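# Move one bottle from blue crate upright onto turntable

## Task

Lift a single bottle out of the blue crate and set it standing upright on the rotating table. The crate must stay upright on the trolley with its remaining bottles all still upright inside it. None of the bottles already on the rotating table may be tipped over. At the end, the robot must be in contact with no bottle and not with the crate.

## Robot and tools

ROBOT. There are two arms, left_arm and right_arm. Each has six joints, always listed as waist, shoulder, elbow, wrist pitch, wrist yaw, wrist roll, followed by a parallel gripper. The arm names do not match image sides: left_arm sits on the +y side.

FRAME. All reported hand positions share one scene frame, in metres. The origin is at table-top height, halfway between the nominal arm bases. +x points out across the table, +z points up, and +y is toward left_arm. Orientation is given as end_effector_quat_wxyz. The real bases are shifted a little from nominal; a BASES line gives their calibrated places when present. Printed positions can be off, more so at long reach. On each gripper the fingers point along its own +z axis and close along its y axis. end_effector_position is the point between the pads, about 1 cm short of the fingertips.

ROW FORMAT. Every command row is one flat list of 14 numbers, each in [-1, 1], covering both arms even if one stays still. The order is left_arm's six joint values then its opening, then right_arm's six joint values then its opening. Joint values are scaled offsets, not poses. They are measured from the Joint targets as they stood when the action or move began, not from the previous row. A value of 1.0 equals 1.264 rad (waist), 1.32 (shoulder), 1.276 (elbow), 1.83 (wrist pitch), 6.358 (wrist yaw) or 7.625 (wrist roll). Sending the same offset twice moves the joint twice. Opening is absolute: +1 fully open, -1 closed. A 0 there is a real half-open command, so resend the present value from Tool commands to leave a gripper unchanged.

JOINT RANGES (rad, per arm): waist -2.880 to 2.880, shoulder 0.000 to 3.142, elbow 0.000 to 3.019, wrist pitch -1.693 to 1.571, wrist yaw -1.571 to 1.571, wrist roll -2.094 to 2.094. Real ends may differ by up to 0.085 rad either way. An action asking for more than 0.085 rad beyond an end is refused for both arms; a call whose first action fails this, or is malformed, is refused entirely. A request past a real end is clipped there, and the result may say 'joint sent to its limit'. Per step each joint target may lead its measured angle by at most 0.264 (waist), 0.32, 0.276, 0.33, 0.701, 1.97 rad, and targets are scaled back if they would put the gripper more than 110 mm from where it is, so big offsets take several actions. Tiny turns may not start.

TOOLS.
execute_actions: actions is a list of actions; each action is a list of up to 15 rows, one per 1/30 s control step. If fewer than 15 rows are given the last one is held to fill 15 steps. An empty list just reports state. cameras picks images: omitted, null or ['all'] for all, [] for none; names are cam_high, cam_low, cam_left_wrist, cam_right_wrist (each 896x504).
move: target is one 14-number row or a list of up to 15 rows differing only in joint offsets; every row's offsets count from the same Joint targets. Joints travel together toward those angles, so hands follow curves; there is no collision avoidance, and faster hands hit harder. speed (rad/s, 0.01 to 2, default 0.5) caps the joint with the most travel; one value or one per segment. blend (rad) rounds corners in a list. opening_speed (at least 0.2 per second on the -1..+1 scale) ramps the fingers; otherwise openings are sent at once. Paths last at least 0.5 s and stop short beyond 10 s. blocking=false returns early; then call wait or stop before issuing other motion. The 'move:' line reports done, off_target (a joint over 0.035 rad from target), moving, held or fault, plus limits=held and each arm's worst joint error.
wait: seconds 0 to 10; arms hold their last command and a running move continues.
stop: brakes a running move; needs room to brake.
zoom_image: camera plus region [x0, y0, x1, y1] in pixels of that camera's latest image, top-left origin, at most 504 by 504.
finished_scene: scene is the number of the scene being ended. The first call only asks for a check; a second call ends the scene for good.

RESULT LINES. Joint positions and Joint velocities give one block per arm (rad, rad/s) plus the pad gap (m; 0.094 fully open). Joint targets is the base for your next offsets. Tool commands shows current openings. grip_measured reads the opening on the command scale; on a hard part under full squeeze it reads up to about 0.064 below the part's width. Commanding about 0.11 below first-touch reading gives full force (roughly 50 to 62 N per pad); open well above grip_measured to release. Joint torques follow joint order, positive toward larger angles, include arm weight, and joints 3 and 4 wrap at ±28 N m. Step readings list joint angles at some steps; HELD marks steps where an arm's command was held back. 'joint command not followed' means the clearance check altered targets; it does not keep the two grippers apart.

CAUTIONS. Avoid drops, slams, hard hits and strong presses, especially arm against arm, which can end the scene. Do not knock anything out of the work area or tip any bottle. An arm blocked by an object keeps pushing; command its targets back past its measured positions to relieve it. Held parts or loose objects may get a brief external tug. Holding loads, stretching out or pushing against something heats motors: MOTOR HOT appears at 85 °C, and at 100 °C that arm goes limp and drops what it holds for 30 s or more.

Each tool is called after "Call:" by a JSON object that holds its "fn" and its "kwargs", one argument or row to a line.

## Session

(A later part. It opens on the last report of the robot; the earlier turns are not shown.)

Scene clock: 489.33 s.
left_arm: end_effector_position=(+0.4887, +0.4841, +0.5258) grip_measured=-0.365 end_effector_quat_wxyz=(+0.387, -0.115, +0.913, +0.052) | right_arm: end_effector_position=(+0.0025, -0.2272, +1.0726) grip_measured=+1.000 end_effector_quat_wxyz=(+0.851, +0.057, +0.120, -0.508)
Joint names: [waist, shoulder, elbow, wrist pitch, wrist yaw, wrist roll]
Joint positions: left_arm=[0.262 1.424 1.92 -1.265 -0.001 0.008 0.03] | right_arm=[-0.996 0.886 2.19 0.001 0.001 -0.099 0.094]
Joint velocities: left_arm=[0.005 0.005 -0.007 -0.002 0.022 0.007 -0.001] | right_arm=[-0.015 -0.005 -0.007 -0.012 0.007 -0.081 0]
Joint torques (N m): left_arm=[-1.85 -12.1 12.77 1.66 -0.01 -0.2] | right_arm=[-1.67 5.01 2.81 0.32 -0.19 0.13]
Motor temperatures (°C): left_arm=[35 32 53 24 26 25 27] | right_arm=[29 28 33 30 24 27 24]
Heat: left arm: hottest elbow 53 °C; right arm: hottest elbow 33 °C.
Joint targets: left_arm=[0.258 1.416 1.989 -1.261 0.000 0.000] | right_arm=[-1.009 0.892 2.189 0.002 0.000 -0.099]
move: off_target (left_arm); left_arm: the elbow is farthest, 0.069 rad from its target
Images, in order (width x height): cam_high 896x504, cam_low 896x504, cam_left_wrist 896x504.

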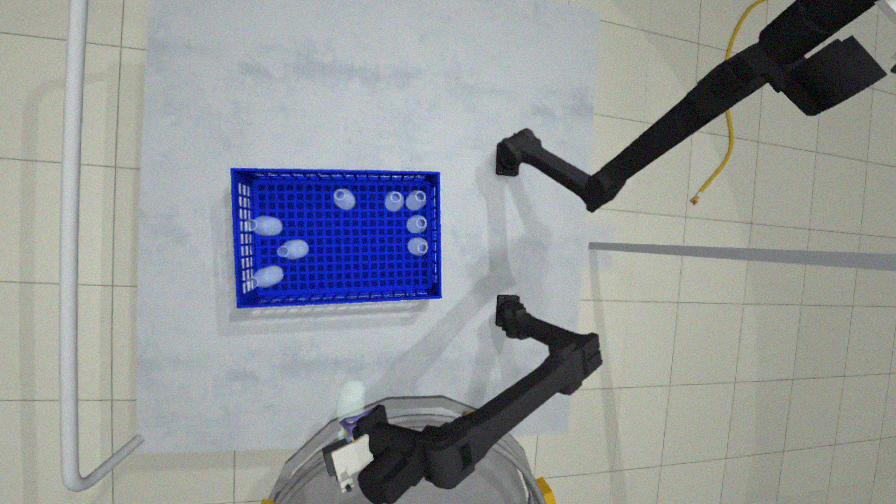

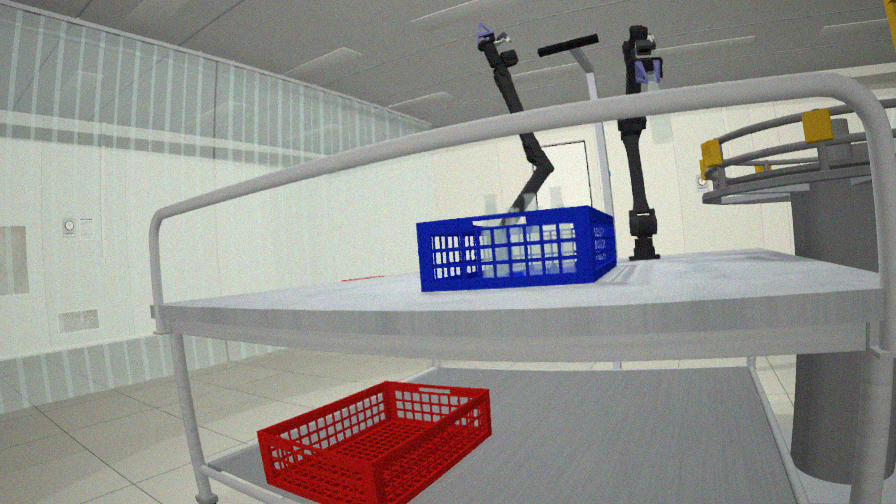

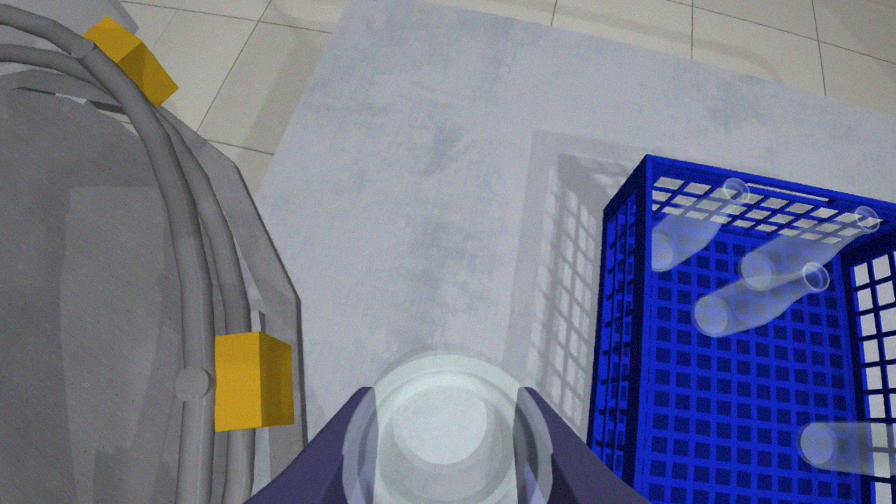

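Call:
{"fn": "move", "kwargs": {
  "target": [
    [0.0807, 0.0636, 0.1575, -0.0732, 0, 0, -0.52, 0, 0, 0, 0, 0, 0, 1],
    [0.3528, 0.0833, 0.2218, -0.1000, 0, 0, -0.52, 0, 0, 0, 0, 0, 0, 1]
  ],
  "speed": 0.4,
  "blend": 0.05,
  "cameras": ["cam_high", "cam_low", "cam_left_wrist"]
}}

Scene clock: 522.67 s.
left_arm: end_effector_position=(+0.3798, +0.7002, +0.5774) grip_measured=-0.365 end_effector_quat_wxyz=(+0.363, -0.315, +0.866, +0.136) | right_arm: end_effector_position=(+0.0025, -0.2272, +1.0726) grip_measured=+1.000 end_effector_quat_wxyz=(+0.851, +0.057, +0.120, -0.508)
Joint names: [waist, shoulder, elbow, wrist pitch, wrist yaw, wrist roll]
Joint positions: left_arm=[0.707 1.533 2.205 -1.447 -0.001 0.008 0.03] | right_arm=[-0.996 0.886 2.19 0.001 0.001 -0.099 0.094]
Joint velocities: left_arm=[-0.005 0.005 0.027 0.002 -0.022 -0.022 0] | right_arm=[0.005 -0.015 -0.002 0.007 -0.037 -0.037 0]
Joint torques (N m): left_arm=[-2.2 -12.86 11.85 1.69 0 -0.18] | right_arm=[-1.67 5.07 2.81 0.31 -0.19 0.13]
Motor temperatures (°C): left_arm=[35 32 56 24 26 25 28] | right_arm=[29 28 33 30 24 27 24]
Heat: left arm: hottest elbow 56 °C; right arm: hottest elbow 33 °C.
Joint targets: left_arm=[0.704 1.526 2.272 -1.444 0.000 0.000] | right_arm=[-1.009 0.892 2.189 0.002 0.000 -0.099]
move: off_target (left_arm); left_arm: the elbow is farthest, 0.067 rad from its target
Images, in order (width x height): cam_high 896x504, cam_low 896x504, cam_left_wrist 896x504.

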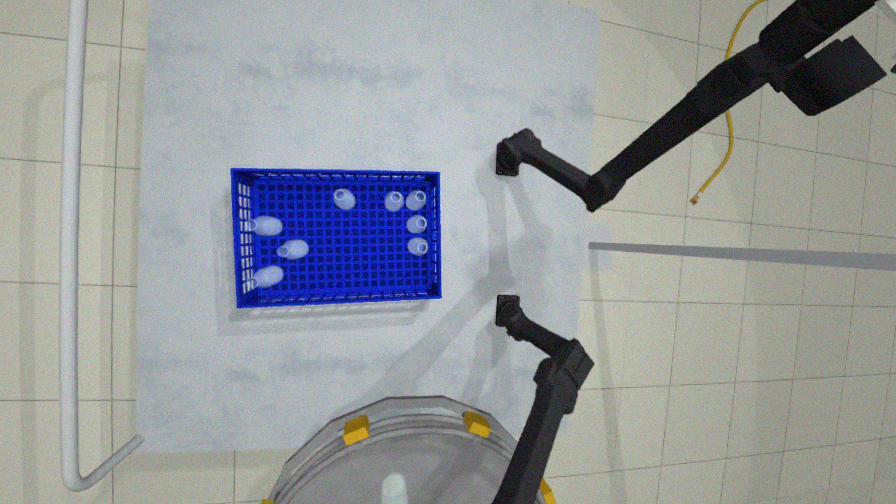

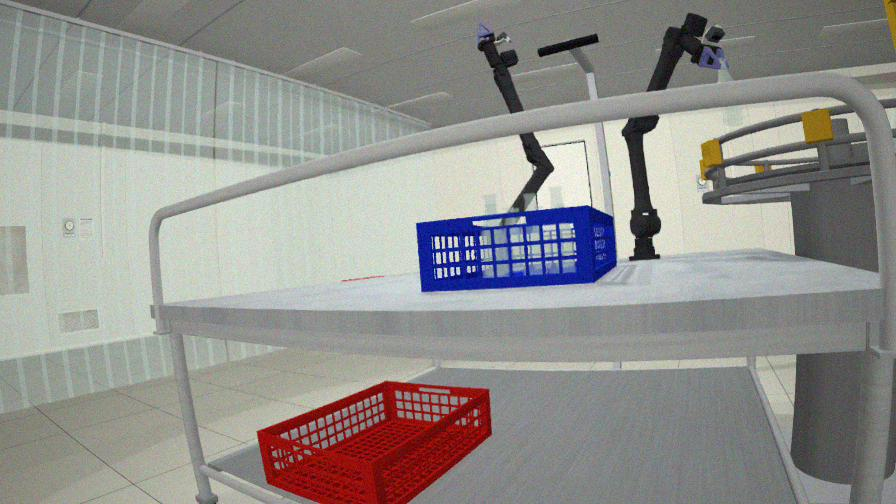

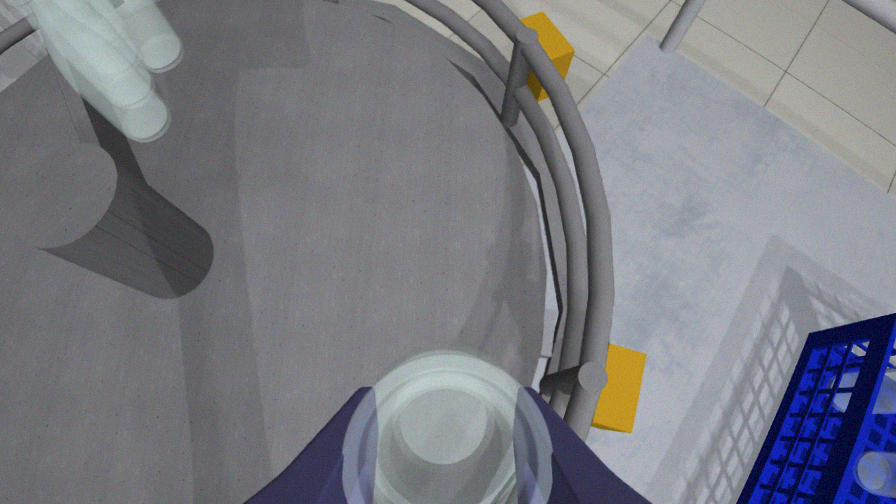

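Call:
{"fn": "zoom_image", "kwargs": {
  "camera": "cam_left_wrist",
  "region": [0, 0, 400, 330]
}}

Call:
{"fn": "zoom_image", "kwargs": {
  "camera": "cam_low",
  "region": [600, 0, 896, 260]
}}

Scaled by 1.260 from the camera's 896x504 image, which has a finer 1280x720 frame.

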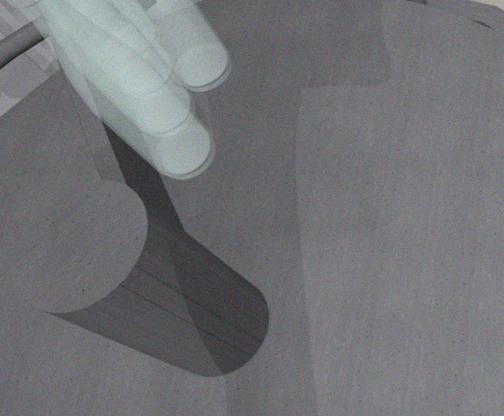

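Scaled by 1.703 from the camera's 896x504 image, which has a finer 1280x720 frame.

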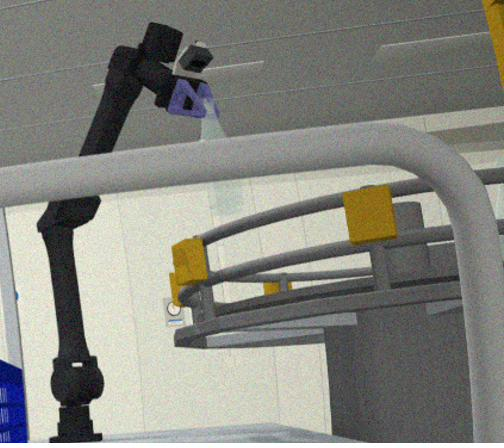

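Call:
{"fn": "move", "kwargs": {
  "target": [0, -0.0583, -0.4796, 0.2847, 0, 0, -0.52, 0, 0, 0, 0, 0, 0, 1],
  "speed": 0.4,
  "cameras": ["cam_high", "cam_low", "cam_left_wrist"]
}}

Scene clock: 571.43 s.
left_arm: end_effector_position=(+0.4236, +0.7367, +0.4110) grip_measured=-0.365 end_effector_quat_wxyz=(+0.368, -0.314, +0.864, +0.137) | right_arm: end_effector_position=(+0.0025, -0.2272, +1.0726) grip_measured=+1.000 end_effector_quat_wxyz=(+0.851, +0.057, +0.120, -0.508)
Joint names: [waist, shoulder, elbow, wrist pitch, wrist yaw, wrist roll]
Joint positions: left_arm=[0.707 1.474 1.651 -0.939 0 0.007 0.03] | right_arm=[-0.996 0.886 2.19 0.001 0.001 -0.099 0.094]
Joint velocities: left_arm=[-0.015 -0.005 -0.002 -0.017 -0.037 0.022 0.001] | right_arm=[-0.005 -0.005 -0.012 0.007 -0.168 -0.051 0]
Joint torques (N m): left_arm=[-2.14 -15.79 9.32 2.22 0 -0.2] | right_arm=[-1.73 5.07 2.81 0.32 -0.19 0.13]
Motor temperatures (°C): left_arm=[35 33 56 24 25 25 28] | right_arm=[28 28 33 30 24 26 23]
Heat: left arm: hottest elbow 56 °C; right arm: hottest elbow 33 °C.
Joint targets: left_arm=[0.704 1.449 1.660 -0.923 0.000 0.000] | right_arm=[-1.009 0.892 2.189 0.002 0.000 -0.099]
move: done
Images, in order (width x height): cam_high 896x504, cam_low 896x504, cam_left_wrist 896x504.

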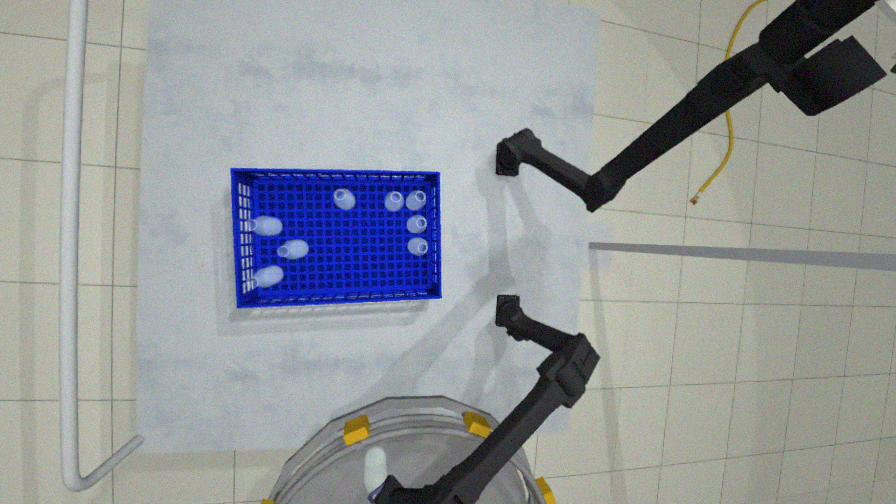

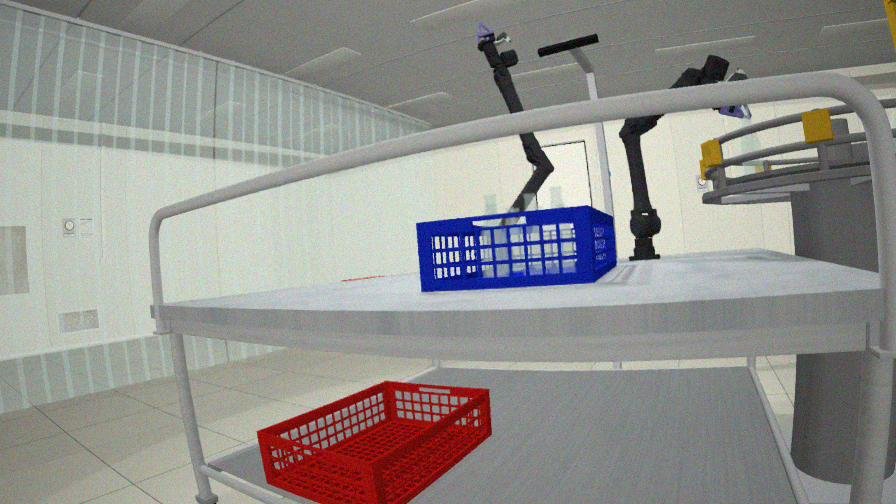

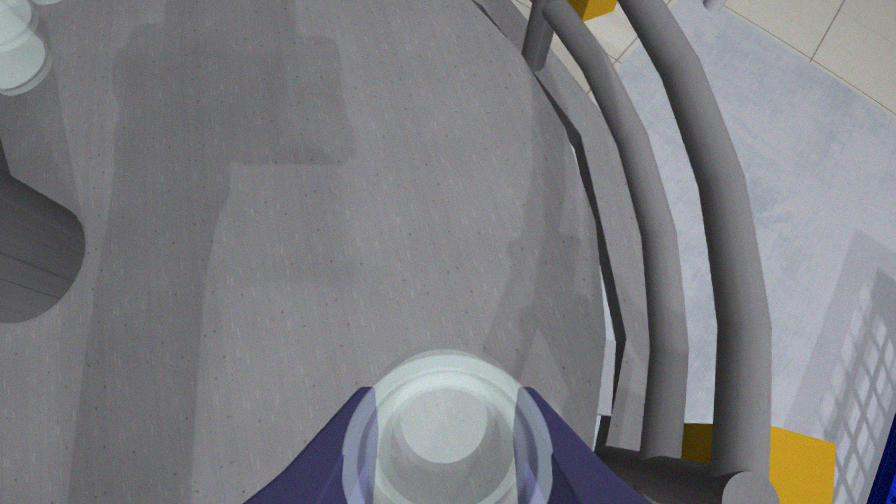

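Call:
{"fn": "zoom_image", "kwargs": {
  "camera": "cam_left_wrist",
  "region": [400, 0, 896, 504]
}}

Call:
{"fn": "zoom_image", "kwargs": {
  "camera": "cam_low",
  "region": [660, 90, 896, 230]
}}

Scaled by 1.000.

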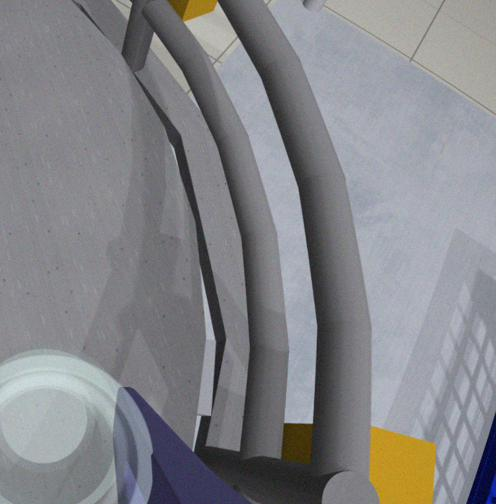

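Scaled by 2.136 from the camera's 896x504 image, which has a finer 1280x720 frame.

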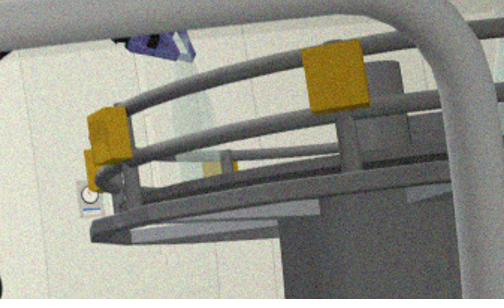

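Call:
{"fn": "move", "kwargs": {
  "target": [0, 0.0152, 0, 0.0022, 0, 0, -0.52, 0, 0, 0, 0, 0, 0, 1],
  "speed": 0.1,
  "cameras": ["cam_low"]
}}

Scene clock: 619.33 s.
left_arm: end_effector_position=(+0.4242, +0.7358, +0.4112) grip_measured=-0.366 end_effector_quat_wxyz=(+0.372, -0.316, +0.862, +0.135) | right_arm: end_effector_position=(+0.0025, -0.2272, +1.0726) grip_measured=+1.000 end_effector_quat_wxyz=(+0.851, +0.057, +0.120, -0.508)
Joint names: [waist, shoulder, elbow, wrist pitch, wrist yaw, wrist roll]
Joint positions: left_arm=[0.706 1.471 1.645 -0.93 0.003 0 0.03] | right_arm=[-0.996 0.886 2.19 0.001 0.001 -0.099 0.094]
Joint velocities: left_arm=[-0.015 -0.015 0.007 -0.002 -0.007 0.022 -0.001] | right_arm=[-0.005 0.005 -0.022 0.002 -0.022 0.007 0]
Joint torques (N m): left_arm=[-2.32 -14.21 9.98 2.09 -0.13 -0.16] | right_arm=[-1.67 5.13 2.81 0.32 -0.19 0.13]
Motor temperatures (°C): left_arm=[34 32 54 24 25 25 29] | right_arm=[28 28 32 30 24 26 23]
Heat: left arm: hottest elbow 54 °C; right arm: hottest elbow 32 °C.
Joint targets: left_arm=[0.704 1.469 1.660 -0.919 0.000 0.000] | right_arm=[-1.009 0.892 2.189 0.002 0.000 -0.099]
move: done
Images, in order (width x height): cam_low 896x504.

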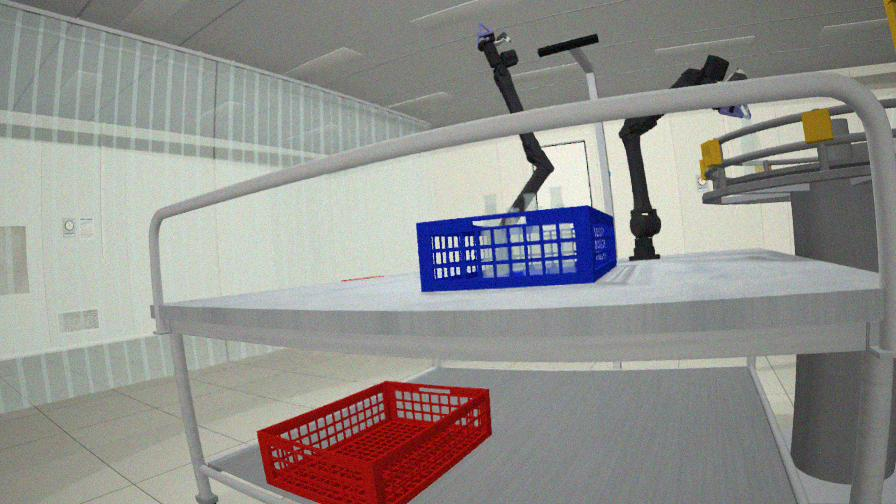

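Call:
{"fn": "wait", "kwargs": {
  "seconds": 0,
  "cameras": ["cam_high", "cam_left_wrist"]
}}

Scene clock: 634.10 s.
left_arm: end_effector_position=(+0.4242, +0.7359, +0.4112) grip_measured=-0.366 end_effector_quat_wxyz=(+0.373, -0.318, +0.861, +0.134) | right_arm: end_effector_position=(+0.0025, -0.2272, +1.0726) grip_measured=+1.000 end_effector_quat_wxyz=(+0.851, +0.057, +0.120, -0.508)
Joint names: [waist, shoulder, elbow, wrist pitch, wrist yaw, wrist roll]
Joint positions: left_arm=[0.706 1.471 1.645 -0.93 0.003 -0.005 0.03] | right_arm=[-0.996 0.886 2.19 0.001 0.001 -0.099 0.094]
Joint velocities: left_arm=[-0.005 0.005 -0.012 -0.002 0.007 0.051 0] | right_arm=[0.005 0.015 -0.027 -0.002 0.066 0.007 0]
Joint torques (N m): left_arm=[-1.67 -13.04 9.94 2.13 -0.15 -0.08] | right_arm=[-1.67 5.07 2.8 0.31 -0.19 0.13]
Motor temperatures (°C): left_arm=[34 33 54 24 25 25 29] | right_arm=[28 28 32 29 24 26 23]
Heat: left arm: hottest elbow 54 °C; right arm: hottest elbow 32 °C.
Joint targets: left_arm=[0.704 1.469 1.660 -0.919 0.000 0.000] | right_arm=[-1.009 0.892 2.189 0.002 0.000 -0.099]
Tool commands: left_gripper/opening=-0.52 right_gripper/opening=+1.0
Images, in order (width x height): cam_high 896x504, cam_left_wrist 896x504.

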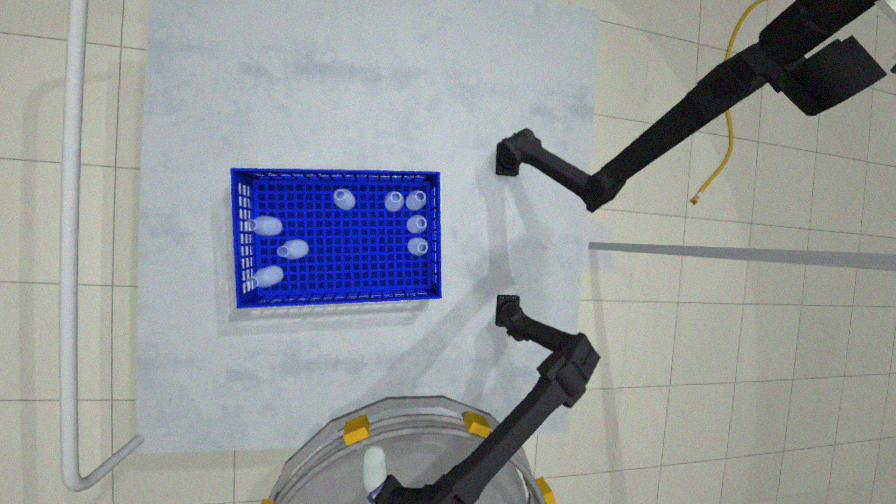

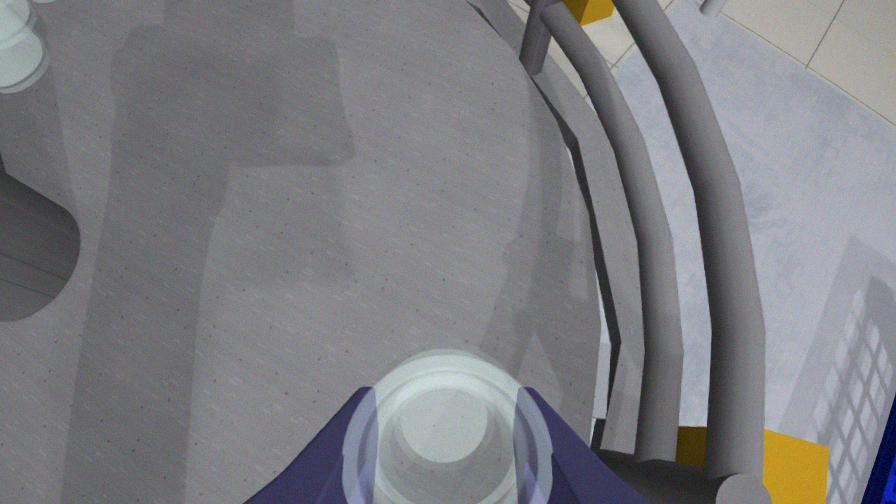

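Call:
{"fn": "execute_actions", "kwargs": {
  "actions": [
    [[0,0,0,0,0,0,1,0,0,0,0,0,0,1],[0,0,0,0,0,0,1,0,0,0,0,0,0,1],[0,0,0,0,0,0,1,0,0,0,0,0,0,1],[0,0,0,0,0,0,1,0,0,0,0,0,0,1],[0,0,0,0,0,0,1,0,0,0,0,0,0,1],[0,0,0,0,0,0,1,0,0,0,0,0,0,1],[0,0,0,0,0,0,1,0,0,0,0,0,0,1],[0,-0.0003,0.0002,-0.0004,0,0,1,0,0,0,0,0,0,1],[0,-0.0011,0.0010,-0.0015,0,0,1,0,0,0,0,0,0,1],[0,-0.0024,0.0022,-0.0032,0,0,1,0,0,0,0,0,0,1],[0,-0.0042,0.0039,-0.0057,0,0,1,0,0,0,0,0,0,1],[0,-0.0064,0.0060,-0.0089,0,0,1,0,0,0,0,0,0,1],[0,-0.0092,0.0086,-0.0127,0,0,1,0,0,0,0,0,0,1],[0,-0.0124,0.0116,-0.0171,0,0,1,0,0,0,0,0,0,1],[0,-0.0159,0.0149,-0.0220,0,0,1,0,0,0,0,0,0,1]],
    [[0,-0.0039,0.0037,-0.0054,0,0,1,0,0,0,0,0,0,1],[0,-0.0081,0.0076,-0.0112,0,0,1,0,0,0,0,0,0,1],[0,-0.0126,0.0118,-0.0174,0,0,1,0,0,0,0,0,0,1],[0,-0.0173,0.0162,-0.0239,0,0,1,0,0,0,0,0,0,1],[0,-0.0222,0.0208,-0.0306,0,0,1,0,0,0,0,0,0,1],[0,-0.0272,0.0254,-0.0375,0,0,1,0,0,0,0,0,0,1],[0,-0.0322,0.0301,-0.0444,0,0,1,0,0,0,0,0,0,1],[0,-0.0372,0.0349,-0.0514,0,0,1,0,0,0,0,0,0,1],[0,-0.0422,0.0395,-0.0582,0,0,1,0,0,0,0,0,0,1],[0,-0.0470,0.0441,-0.0649,0,0,1,0,0,0,0,0,0,1],[0,-0.0517,0.0485,-0.0714,0,0,1,0,0,0,0,0,0,1],[0,-0.0562,0.0527,-0.0776,0,0,1,0,0,0,0,0,0,1],[0,-0.0605,0.0566,-0.0835,0,0,1,0,0,0,0,0,0,1],[0,-0.0644,0.0603,-0.0889,0,0,1,0,0,0,0,0,0,1],[0,-0.0679,0.0636,-0.0938,0,0,1,0,0,0,0,0,0,1]],
    [[0,-0.0032,0.0030,-0.0044,0,0,1,0,0,0,0,0,0,1],[0,-0.0059,0.0055,-0.0082,0,0,1,0,0,0,0,0,0,1],[0,-0.0082,0.0077,-0.0113,0,0,1,0,0,0,0,0,0,1],[0,-0.0100,0.0094,-0.0138,0,0,1,0,0,0,0,0,0,1],[0,-0.0113,0.0106,-0.0156,0,0,1,0,0,0,0,0,0,1],[0,-0.0121,0.0113,-0.0167,0,0,1,0,0,0,0,0,0,1],[0,-0.0124,0.0116,-0.0171,0,0,1,0,0,0,0,0,0,1]]
  ]
}}

Scene clock: 677.43 s.
left_arm: end_effector_position=(+0.3667, +0.6871, +0.4881) grip_measured=+0.998 end_effector_quat_wxyz=(+0.367, -0.319, +0.864, +0.132) | right_arm: end_effector_position=(+0.0025, -0.2272, +1.0726) grip_measured=+1.000 end_effector_quat_wxyz=(+0.851, +0.057, +0.120, -0.508)
Joint names: [waist, shoulder, elbow, wrist pitch, wrist yaw, wrist roll]
Joint positions: left_arm=[0.706 1.339 1.727 -1.157 0.003 -0.005 0.094] | right_arm=[-0.996 0.886 2.19 0.001 0.001 -0.099 0.094]
Joint velocities: left_arm=[-0.005 -0.005 0.007 -0.007 -0.022 0.022 0] | right_arm=[0.005 -0.005 0.012 0.007 -0.007 0.007 0]
Joint torques (N m): left_arm=[-1.85 -10.34 11.51 1.37 -0.18 -0.09] | right_arm=[-1.73 5.01 2.81 0.31 -0.19 0.13]
Motor temperatures (°C): left_arm=[34 33 54 24 25 25 29] | right_arm=[28 28 32 29 24 26 23]
Heat: left arm: hottest elbow 54 °C; right arm: hottest elbow 32 °C.
Joint targets: left_arm=[0.704 1.342 1.775 -1.162 0.000 0.000] | right_arm=[-1.009 0.892 2.189 0.002 0.000 -0.099]
Step readings (joint positions of left_arm | right_arm):
0: [0.706 1.471 1.645 -0.930 0.003 -0.005] | [-0.996 0.886 2.190 0.001 0.001 -0.099]
1: [0.706 1.471 1.645 -0.930 0.003 -0.005] | [-0.996 0.886 2.190 0.001 0.001 -0.099]
2: [0.706 1.471 1.645 -0.930 0.003 -0.005] | [-0.996 0.886 2.190 0.001 0.001 -0.099]
4: [0.706 1.471 1.645 -0.930 0.003 -0.005] | [-0.996 0.886 2.190 0.001 0.001 -0.099]
8: [0.706 1.471 1.645 -0.930 0.003 -0.005] | [-0.996 0.886 2.190 0.001 0.001 -0.099]
15: [0.706 1.471 1.645 -0.932 0.003 -0.005] | [-0.996 0.886 2.190 0.001 0.001 -0.099]
16: [0.706 1.471 1.645 -0.935 0.003 -0.005] | [-0.996 0.886 2.190 0.001 0.001 -0.099]
17: [0.706 1.471 1.645 -0.940 0.003 -0.005] | [-0.996 0.886 2.190 0.001 0.001 -0.099]
19: [0.706 1.469 1.645 -0.954 0.003 -0.005] | [-0.996 0.886 2.190 0.001 0.001 -0.099]
23: [0.706 1.456 1.645 -0.995 0.003 -0.005] | [-0.996 0.886 2.190 0.001 0.001 -0.099]
30: [0.706 1.408 1.674 -1.079 0.003 -0.005] | [-0.996 0.886 2.190 0.001 0.001 -0.099]
31: [0.706 1.400 1.680 -1.089 0.003 -0.005] | [-0.996 0.886 2.190 0.001 0.001 -0.099]
32: [0.706 1.393 1.687 -1.099 0.003 -0.005] | [-0.996 0.886 2.190 0.001 0.001 -0.099]
34: [0.706 1.376 1.701 -1.117 0.003 -0.005] | [-0.996 0.886 2.190 0.001 0.001 -0.099]
38: [0.706 1.350 1.720 -1.142 0.003 -0.005] | [-0.996 0.886 2.190 0.001 0.001 -0.099]
45: [0.706 1.339 1.727 -1.156 0.003 -0.005] | [-0.996 0.886 2.190 0.001 0.001 -0.099]

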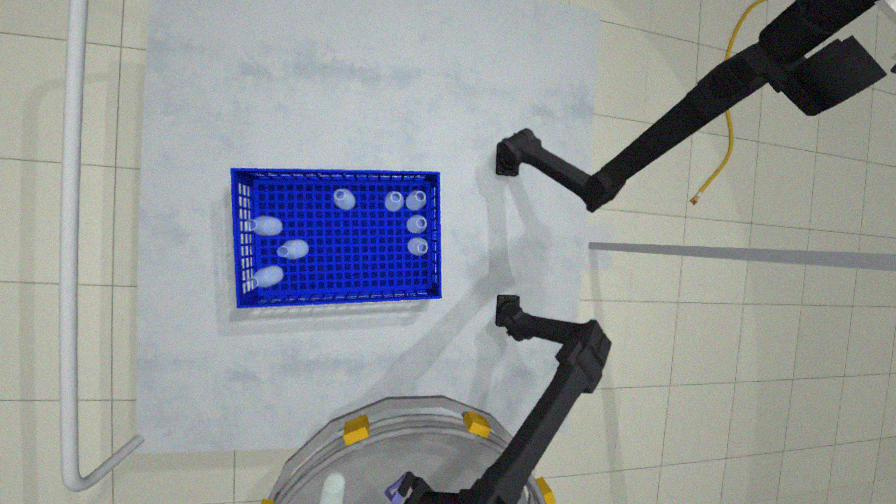

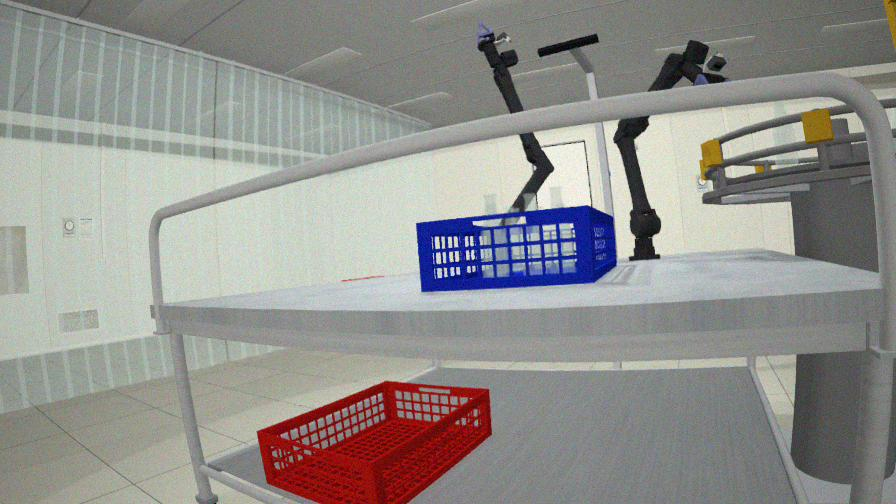

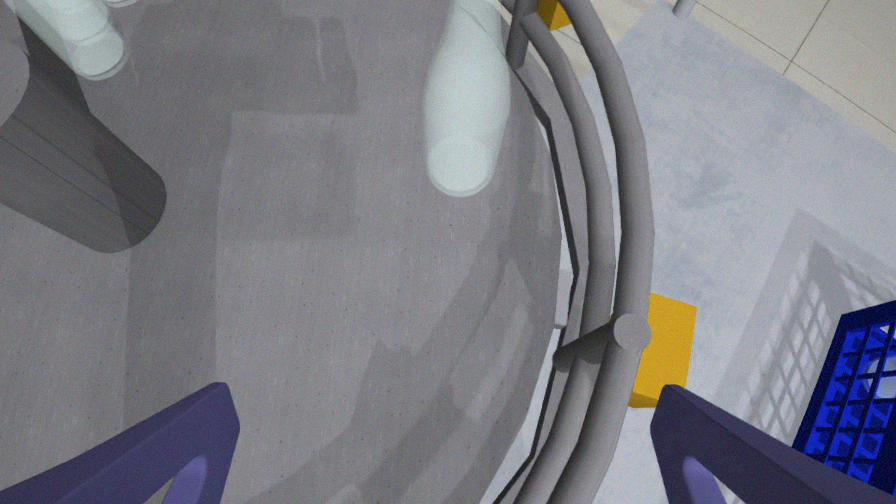

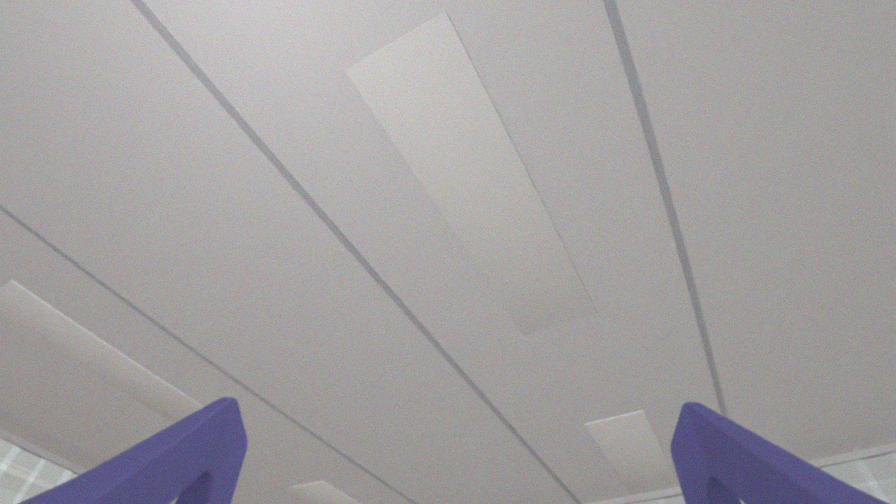

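Call:
{"fn": "wait", "kwargs": {
  "seconds": 1.0,
  "cameras": ["cam_high", "cam_low", "cam_left_wrist"]
}}

Scene clock: 683.83 s.
left_arm: end_effector_position=(+0.3667, +0.6871, +0.4881) grip_measured=+0.998 end_effector_quat_wxyz=(+0.367, -0.319, +0.864, +0.132) | right_arm: end_effector_position=(+0.0025, -0.2272, +1.0726) grip_measured=+1.000 end_effector_quat_wxyz=(+0.851, +0.057, +0.120, -0.508)
Joint names: [waist, shoulder, elbow, wrist pitch, wrist yaw, wrist roll]
Joint positions: left_arm=[0.706 1.339 1.727 -1.157 0.003 -0.005 0.094] | right_arm=[-0.996 0.886 2.19 0.001 0.001 -0.099 0.094]
Joint velocities: left_arm=[0.005 -0.005 0.002 0.002 -0.066 0.007 0] | right_arm=[-0.015 -0.024 0.002 -0.002 0.022 -0.022 0]
Joint torques (N m): left_arm=[-1.79 -10.64 11.77 1.29 -0.17 -0.05] | right_arm=[-1.67 5.01 2.81 0.34 -0.19 0.13]
Motor temperatures (°C): left_arm=[34 33 55 23 25 25 28] | right_arm=[28 28 32 29 24 26 23]
Heat: left arm: hottest elbow 55 °C; right arm: hottest elbow 32 °C.
Joint targets: left_arm=[0.704 1.342 1.775 -1.162 0.000 0.000] | right_arm=[-1.009 0.892 2.189 0.002 0.000 -0.099]
Tool commands: left_gripper/opening=+1.0 right_gripper/opening=+1.0
wait: 1.00 s; at rest from the start
Images, in order (width x height): cam_high 896x504, cam_low 896x504, cam_left_wrist 896x504.

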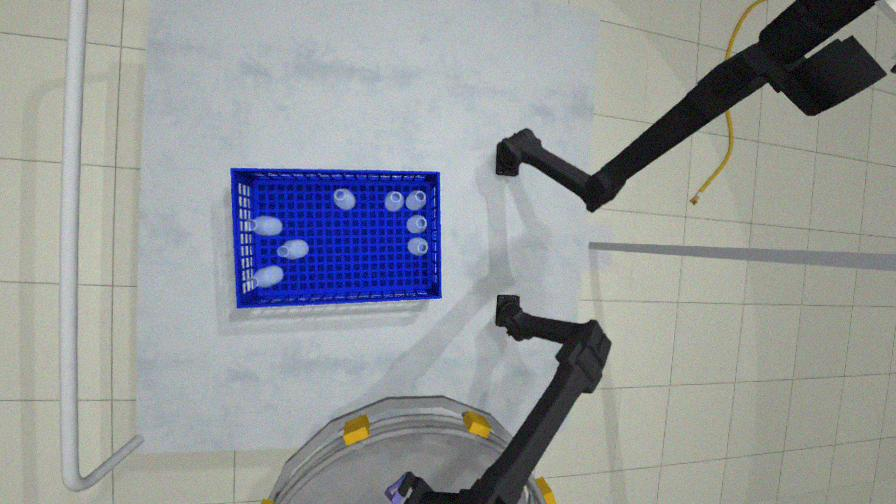

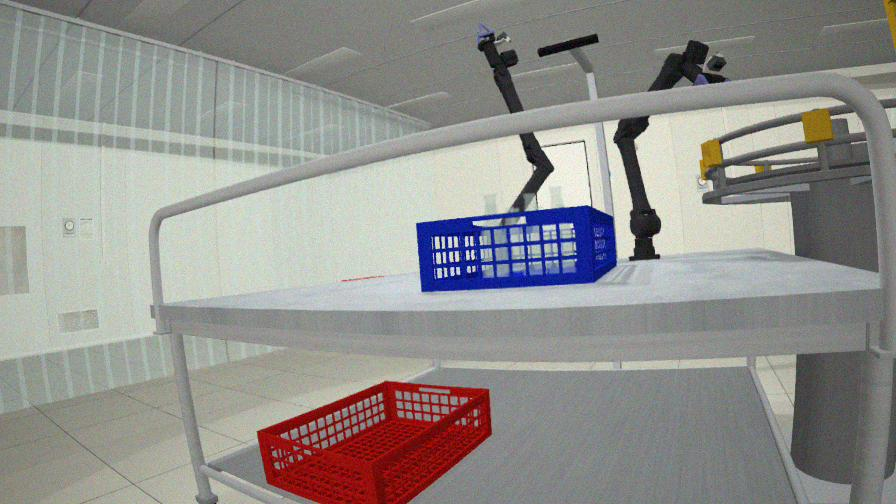

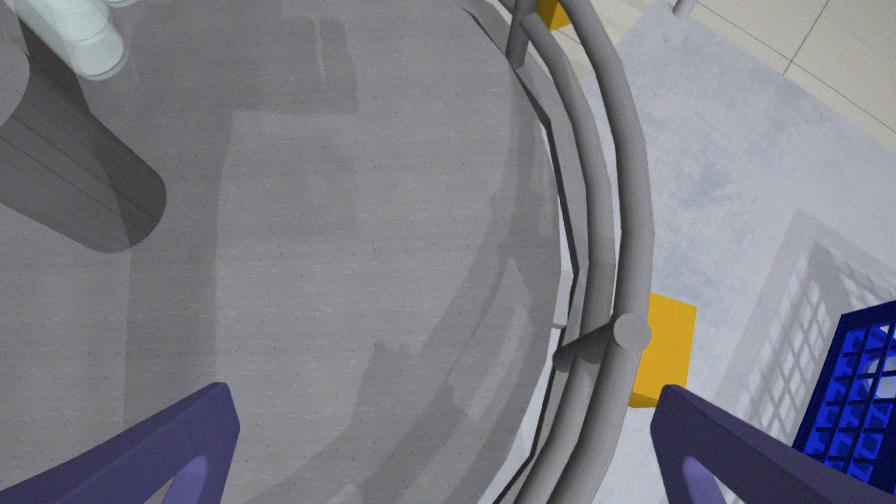

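Call:
{"fn": "wait", "kwargs": {
  "seconds": 5,
  "cameras": ["cam_low", "cam_left_wrist"]
}}

Call:
{"fn": "zoom_image", "kwargs": {
  "camera": "cam_low",
  "region": [756, 40, 896, 240]
}}

Call:
{"fn": "zoom_image", "kwargs": {
  "camera": "cam_left_wrist",
  "region": [0, 0, 300, 200]
}}

Scene clock: 695.57 s.
left_arm: end_effector_position=(+0.3667, +0.6871, +0.4881) grip_measured=+0.998 end_effector_quat_wxyz=(+0.367, -0.319, +0.864, +0.132) | right_arm: end_effector_position=(+0.0025, -0.2272, +1.0726) grip_measured=+1.000 end_effector_quat_wxyz=(+0.851, +0.057, +0.120, -0.508)
Joint names: [waist, shoulder, elbow, wrist pitch, wrist yaw, wrist roll]
Joint positions: left_arm=[0.706 1.339 1.727 -1.157 0.003 -0.005 0.094] | right_arm=[-0.996 0.886 2.19 0.001 0.001 -0.099 0.094]
Joint velocities: left_arm=[0.005 -0.005 0.002 -0.017 -0.051 -0.037 -0.001] | right_arm=[0.005 -0.005 -0.007 0.002 -0.007 -0.007 0]
Joint torques (N m): left_arm=[-1.73 -10.99 11.58 1.44 -0.17 -0.07] | right_arm=[-1.73 5.07 2.81 0.32 -0.19 0.13]
Motor temperatures (°C): left_arm=[34 33 57 23 25 25 28] | right_arm=[28 28 32 29 24 26 23]
Heat: left arm: hottest elbow 57 °C; right arm: hottest elbow 32 °C.
Joint targets: left_arm=[0.704 1.342 1.775 -1.162 0.000 0.000] | right_arm=[-1.009 0.892 2.189 0.002 0.000 -0.099]
Tool commands: left_gripper/opening=+1.0 right_gripper/opening=+1.0
wait: 5.00 s; at rest from the start
Images, in order (width x height): cam_low 896x504, cam_left_wrist 896x504.

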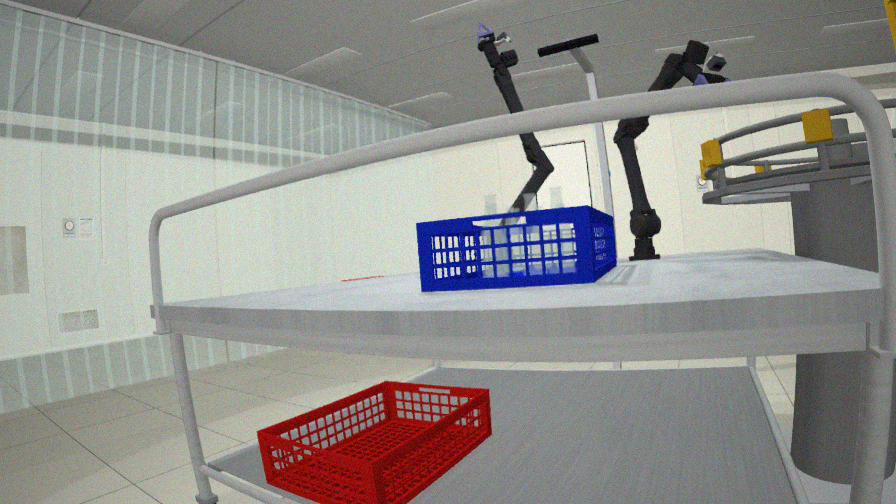

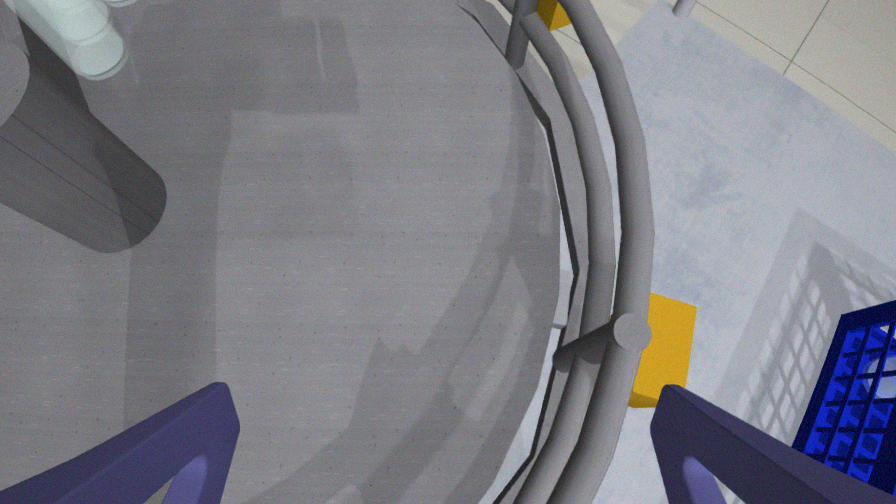

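Scaled by 2.520 from the camera's 896x504 image, which has a finer 1280x720 frame.

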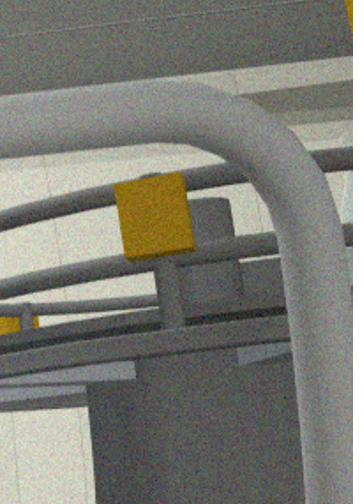

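Scaled by 1.680 from the camera's 896x504 image, which has a finer 1280x720 frame.

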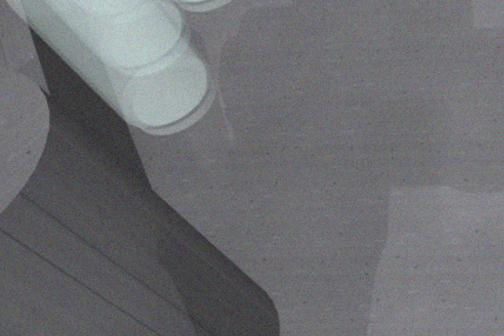

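Call:
{"fn": "move", "kwargs": {
  "target": [0.2300, 0, 0, 0.2200, 0, 0, 1, 0, 0, 0, 0, 0, 0, 1],
  "speed": 0.6,
  "cameras": ["cam_high", "cam_left_wrist"]
}}

Scene clock: 705.23 s.
left_arm: end_effector_position=(+0.2798, +0.8313, +0.5658) grip_measured=+0.998 end_effector_quat_wxyz=(+0.491, -0.397, +0.730, +0.263) | right_arm: end_effector_position=(+0.0025, -0.2272, +1.0726) grip_measured=+1.000 end_effector_quat_wxyz=(+0.851, +0.057, +0.120, -0.508)
Joint names: [waist, shoulder, elbow, wrist pitch, wrist yaw, wrist roll]
Joint positions: left_arm=[0.995 1.339 1.727 -0.777 0.002 -0.005 0.094] | right_arm=[-0.996 0.886 2.19 0.001 0.001 -0.099 0.094]
Joint velocities: left_arm=[-0.024 -0.005 0.002 -0.027 -0.007 -0.066 -0.001] | right_arm=[0.005 0.005 0.007 -0.007 0.095 0.007 0]
Joint torques (N m): left_arm=[-1.79 -11.28 11.86 2.65 -0.13 -0.08] | right_arm=[-1.73 5.01 2.81 0.32 -0.19 0.13]
Motor temperatures (°C): left_arm=[34 33 59 23 25 25 27] | right_arm=[28 27 32 29 24 26 23]
Heat: left arm: hottest elbow 59 °C; right arm: hottest elbow 32 °C.
Joint targets: left_arm=[0.995 1.342 1.775 -0.760 0.000 0.000] | right_arm=[-1.009 0.892 2.189 0.002 0.000 -0.099]
move: off_target (left_arm); left_arm: the elbow is farthest, 0.048 rad from its target
Images, in order (width x height): cam_high 896x504, cam_left_wrist 896x504.

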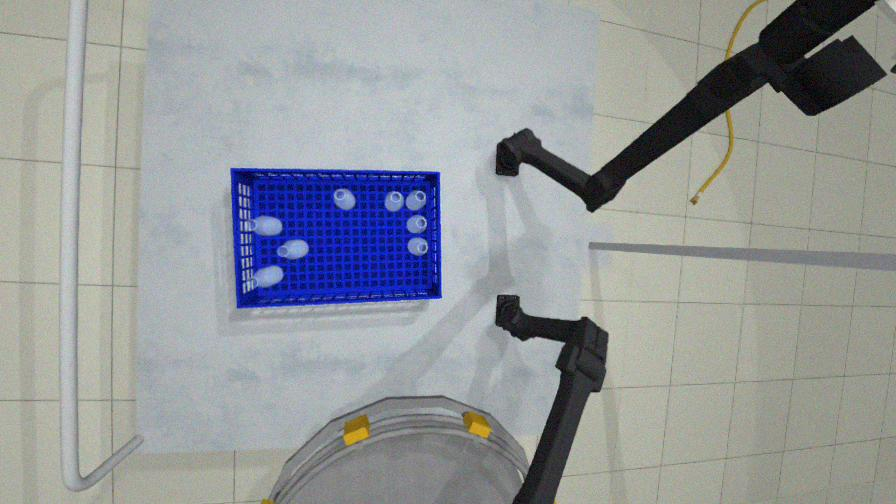

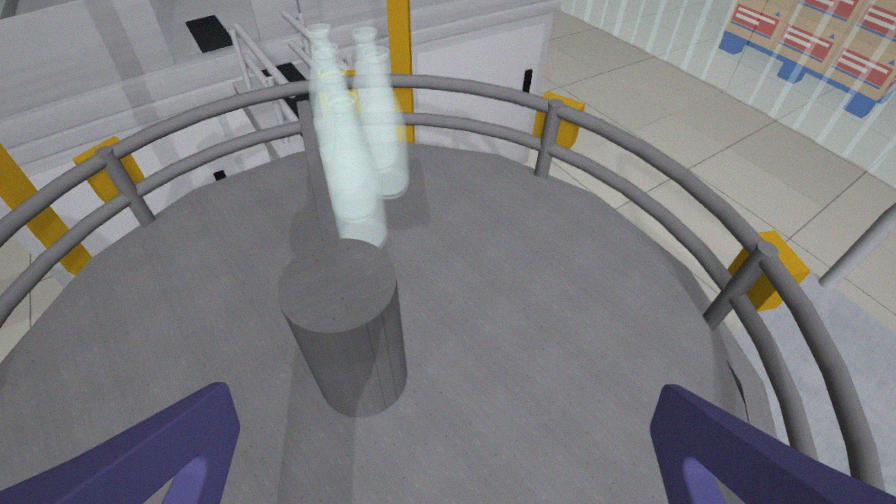

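Call:
{"fn": "zoom_image", "kwargs": {
  "camera": "cam_left_wrist",
  "region": [260, 0, 460, 260]
}}

Scaled by 1.938 from the camera's 896x504 image, which has a finer 1280x720 frame.

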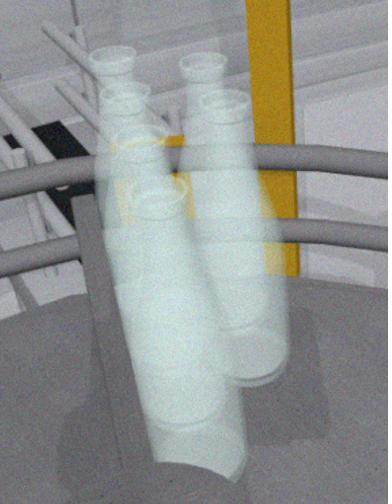

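Call:
{"fn": "finished_scene", "kwargs": {
  "scene": 1
}}

This call ended nothing. Check each condition of the task against the scene as it is now, look again where you are not sure, and mend what is not met. Then call finished_scene again.

Call:
{"fn": "finished_scene", "kwargs": {
  "scene": 1
}}

The scene is finished: the task was done.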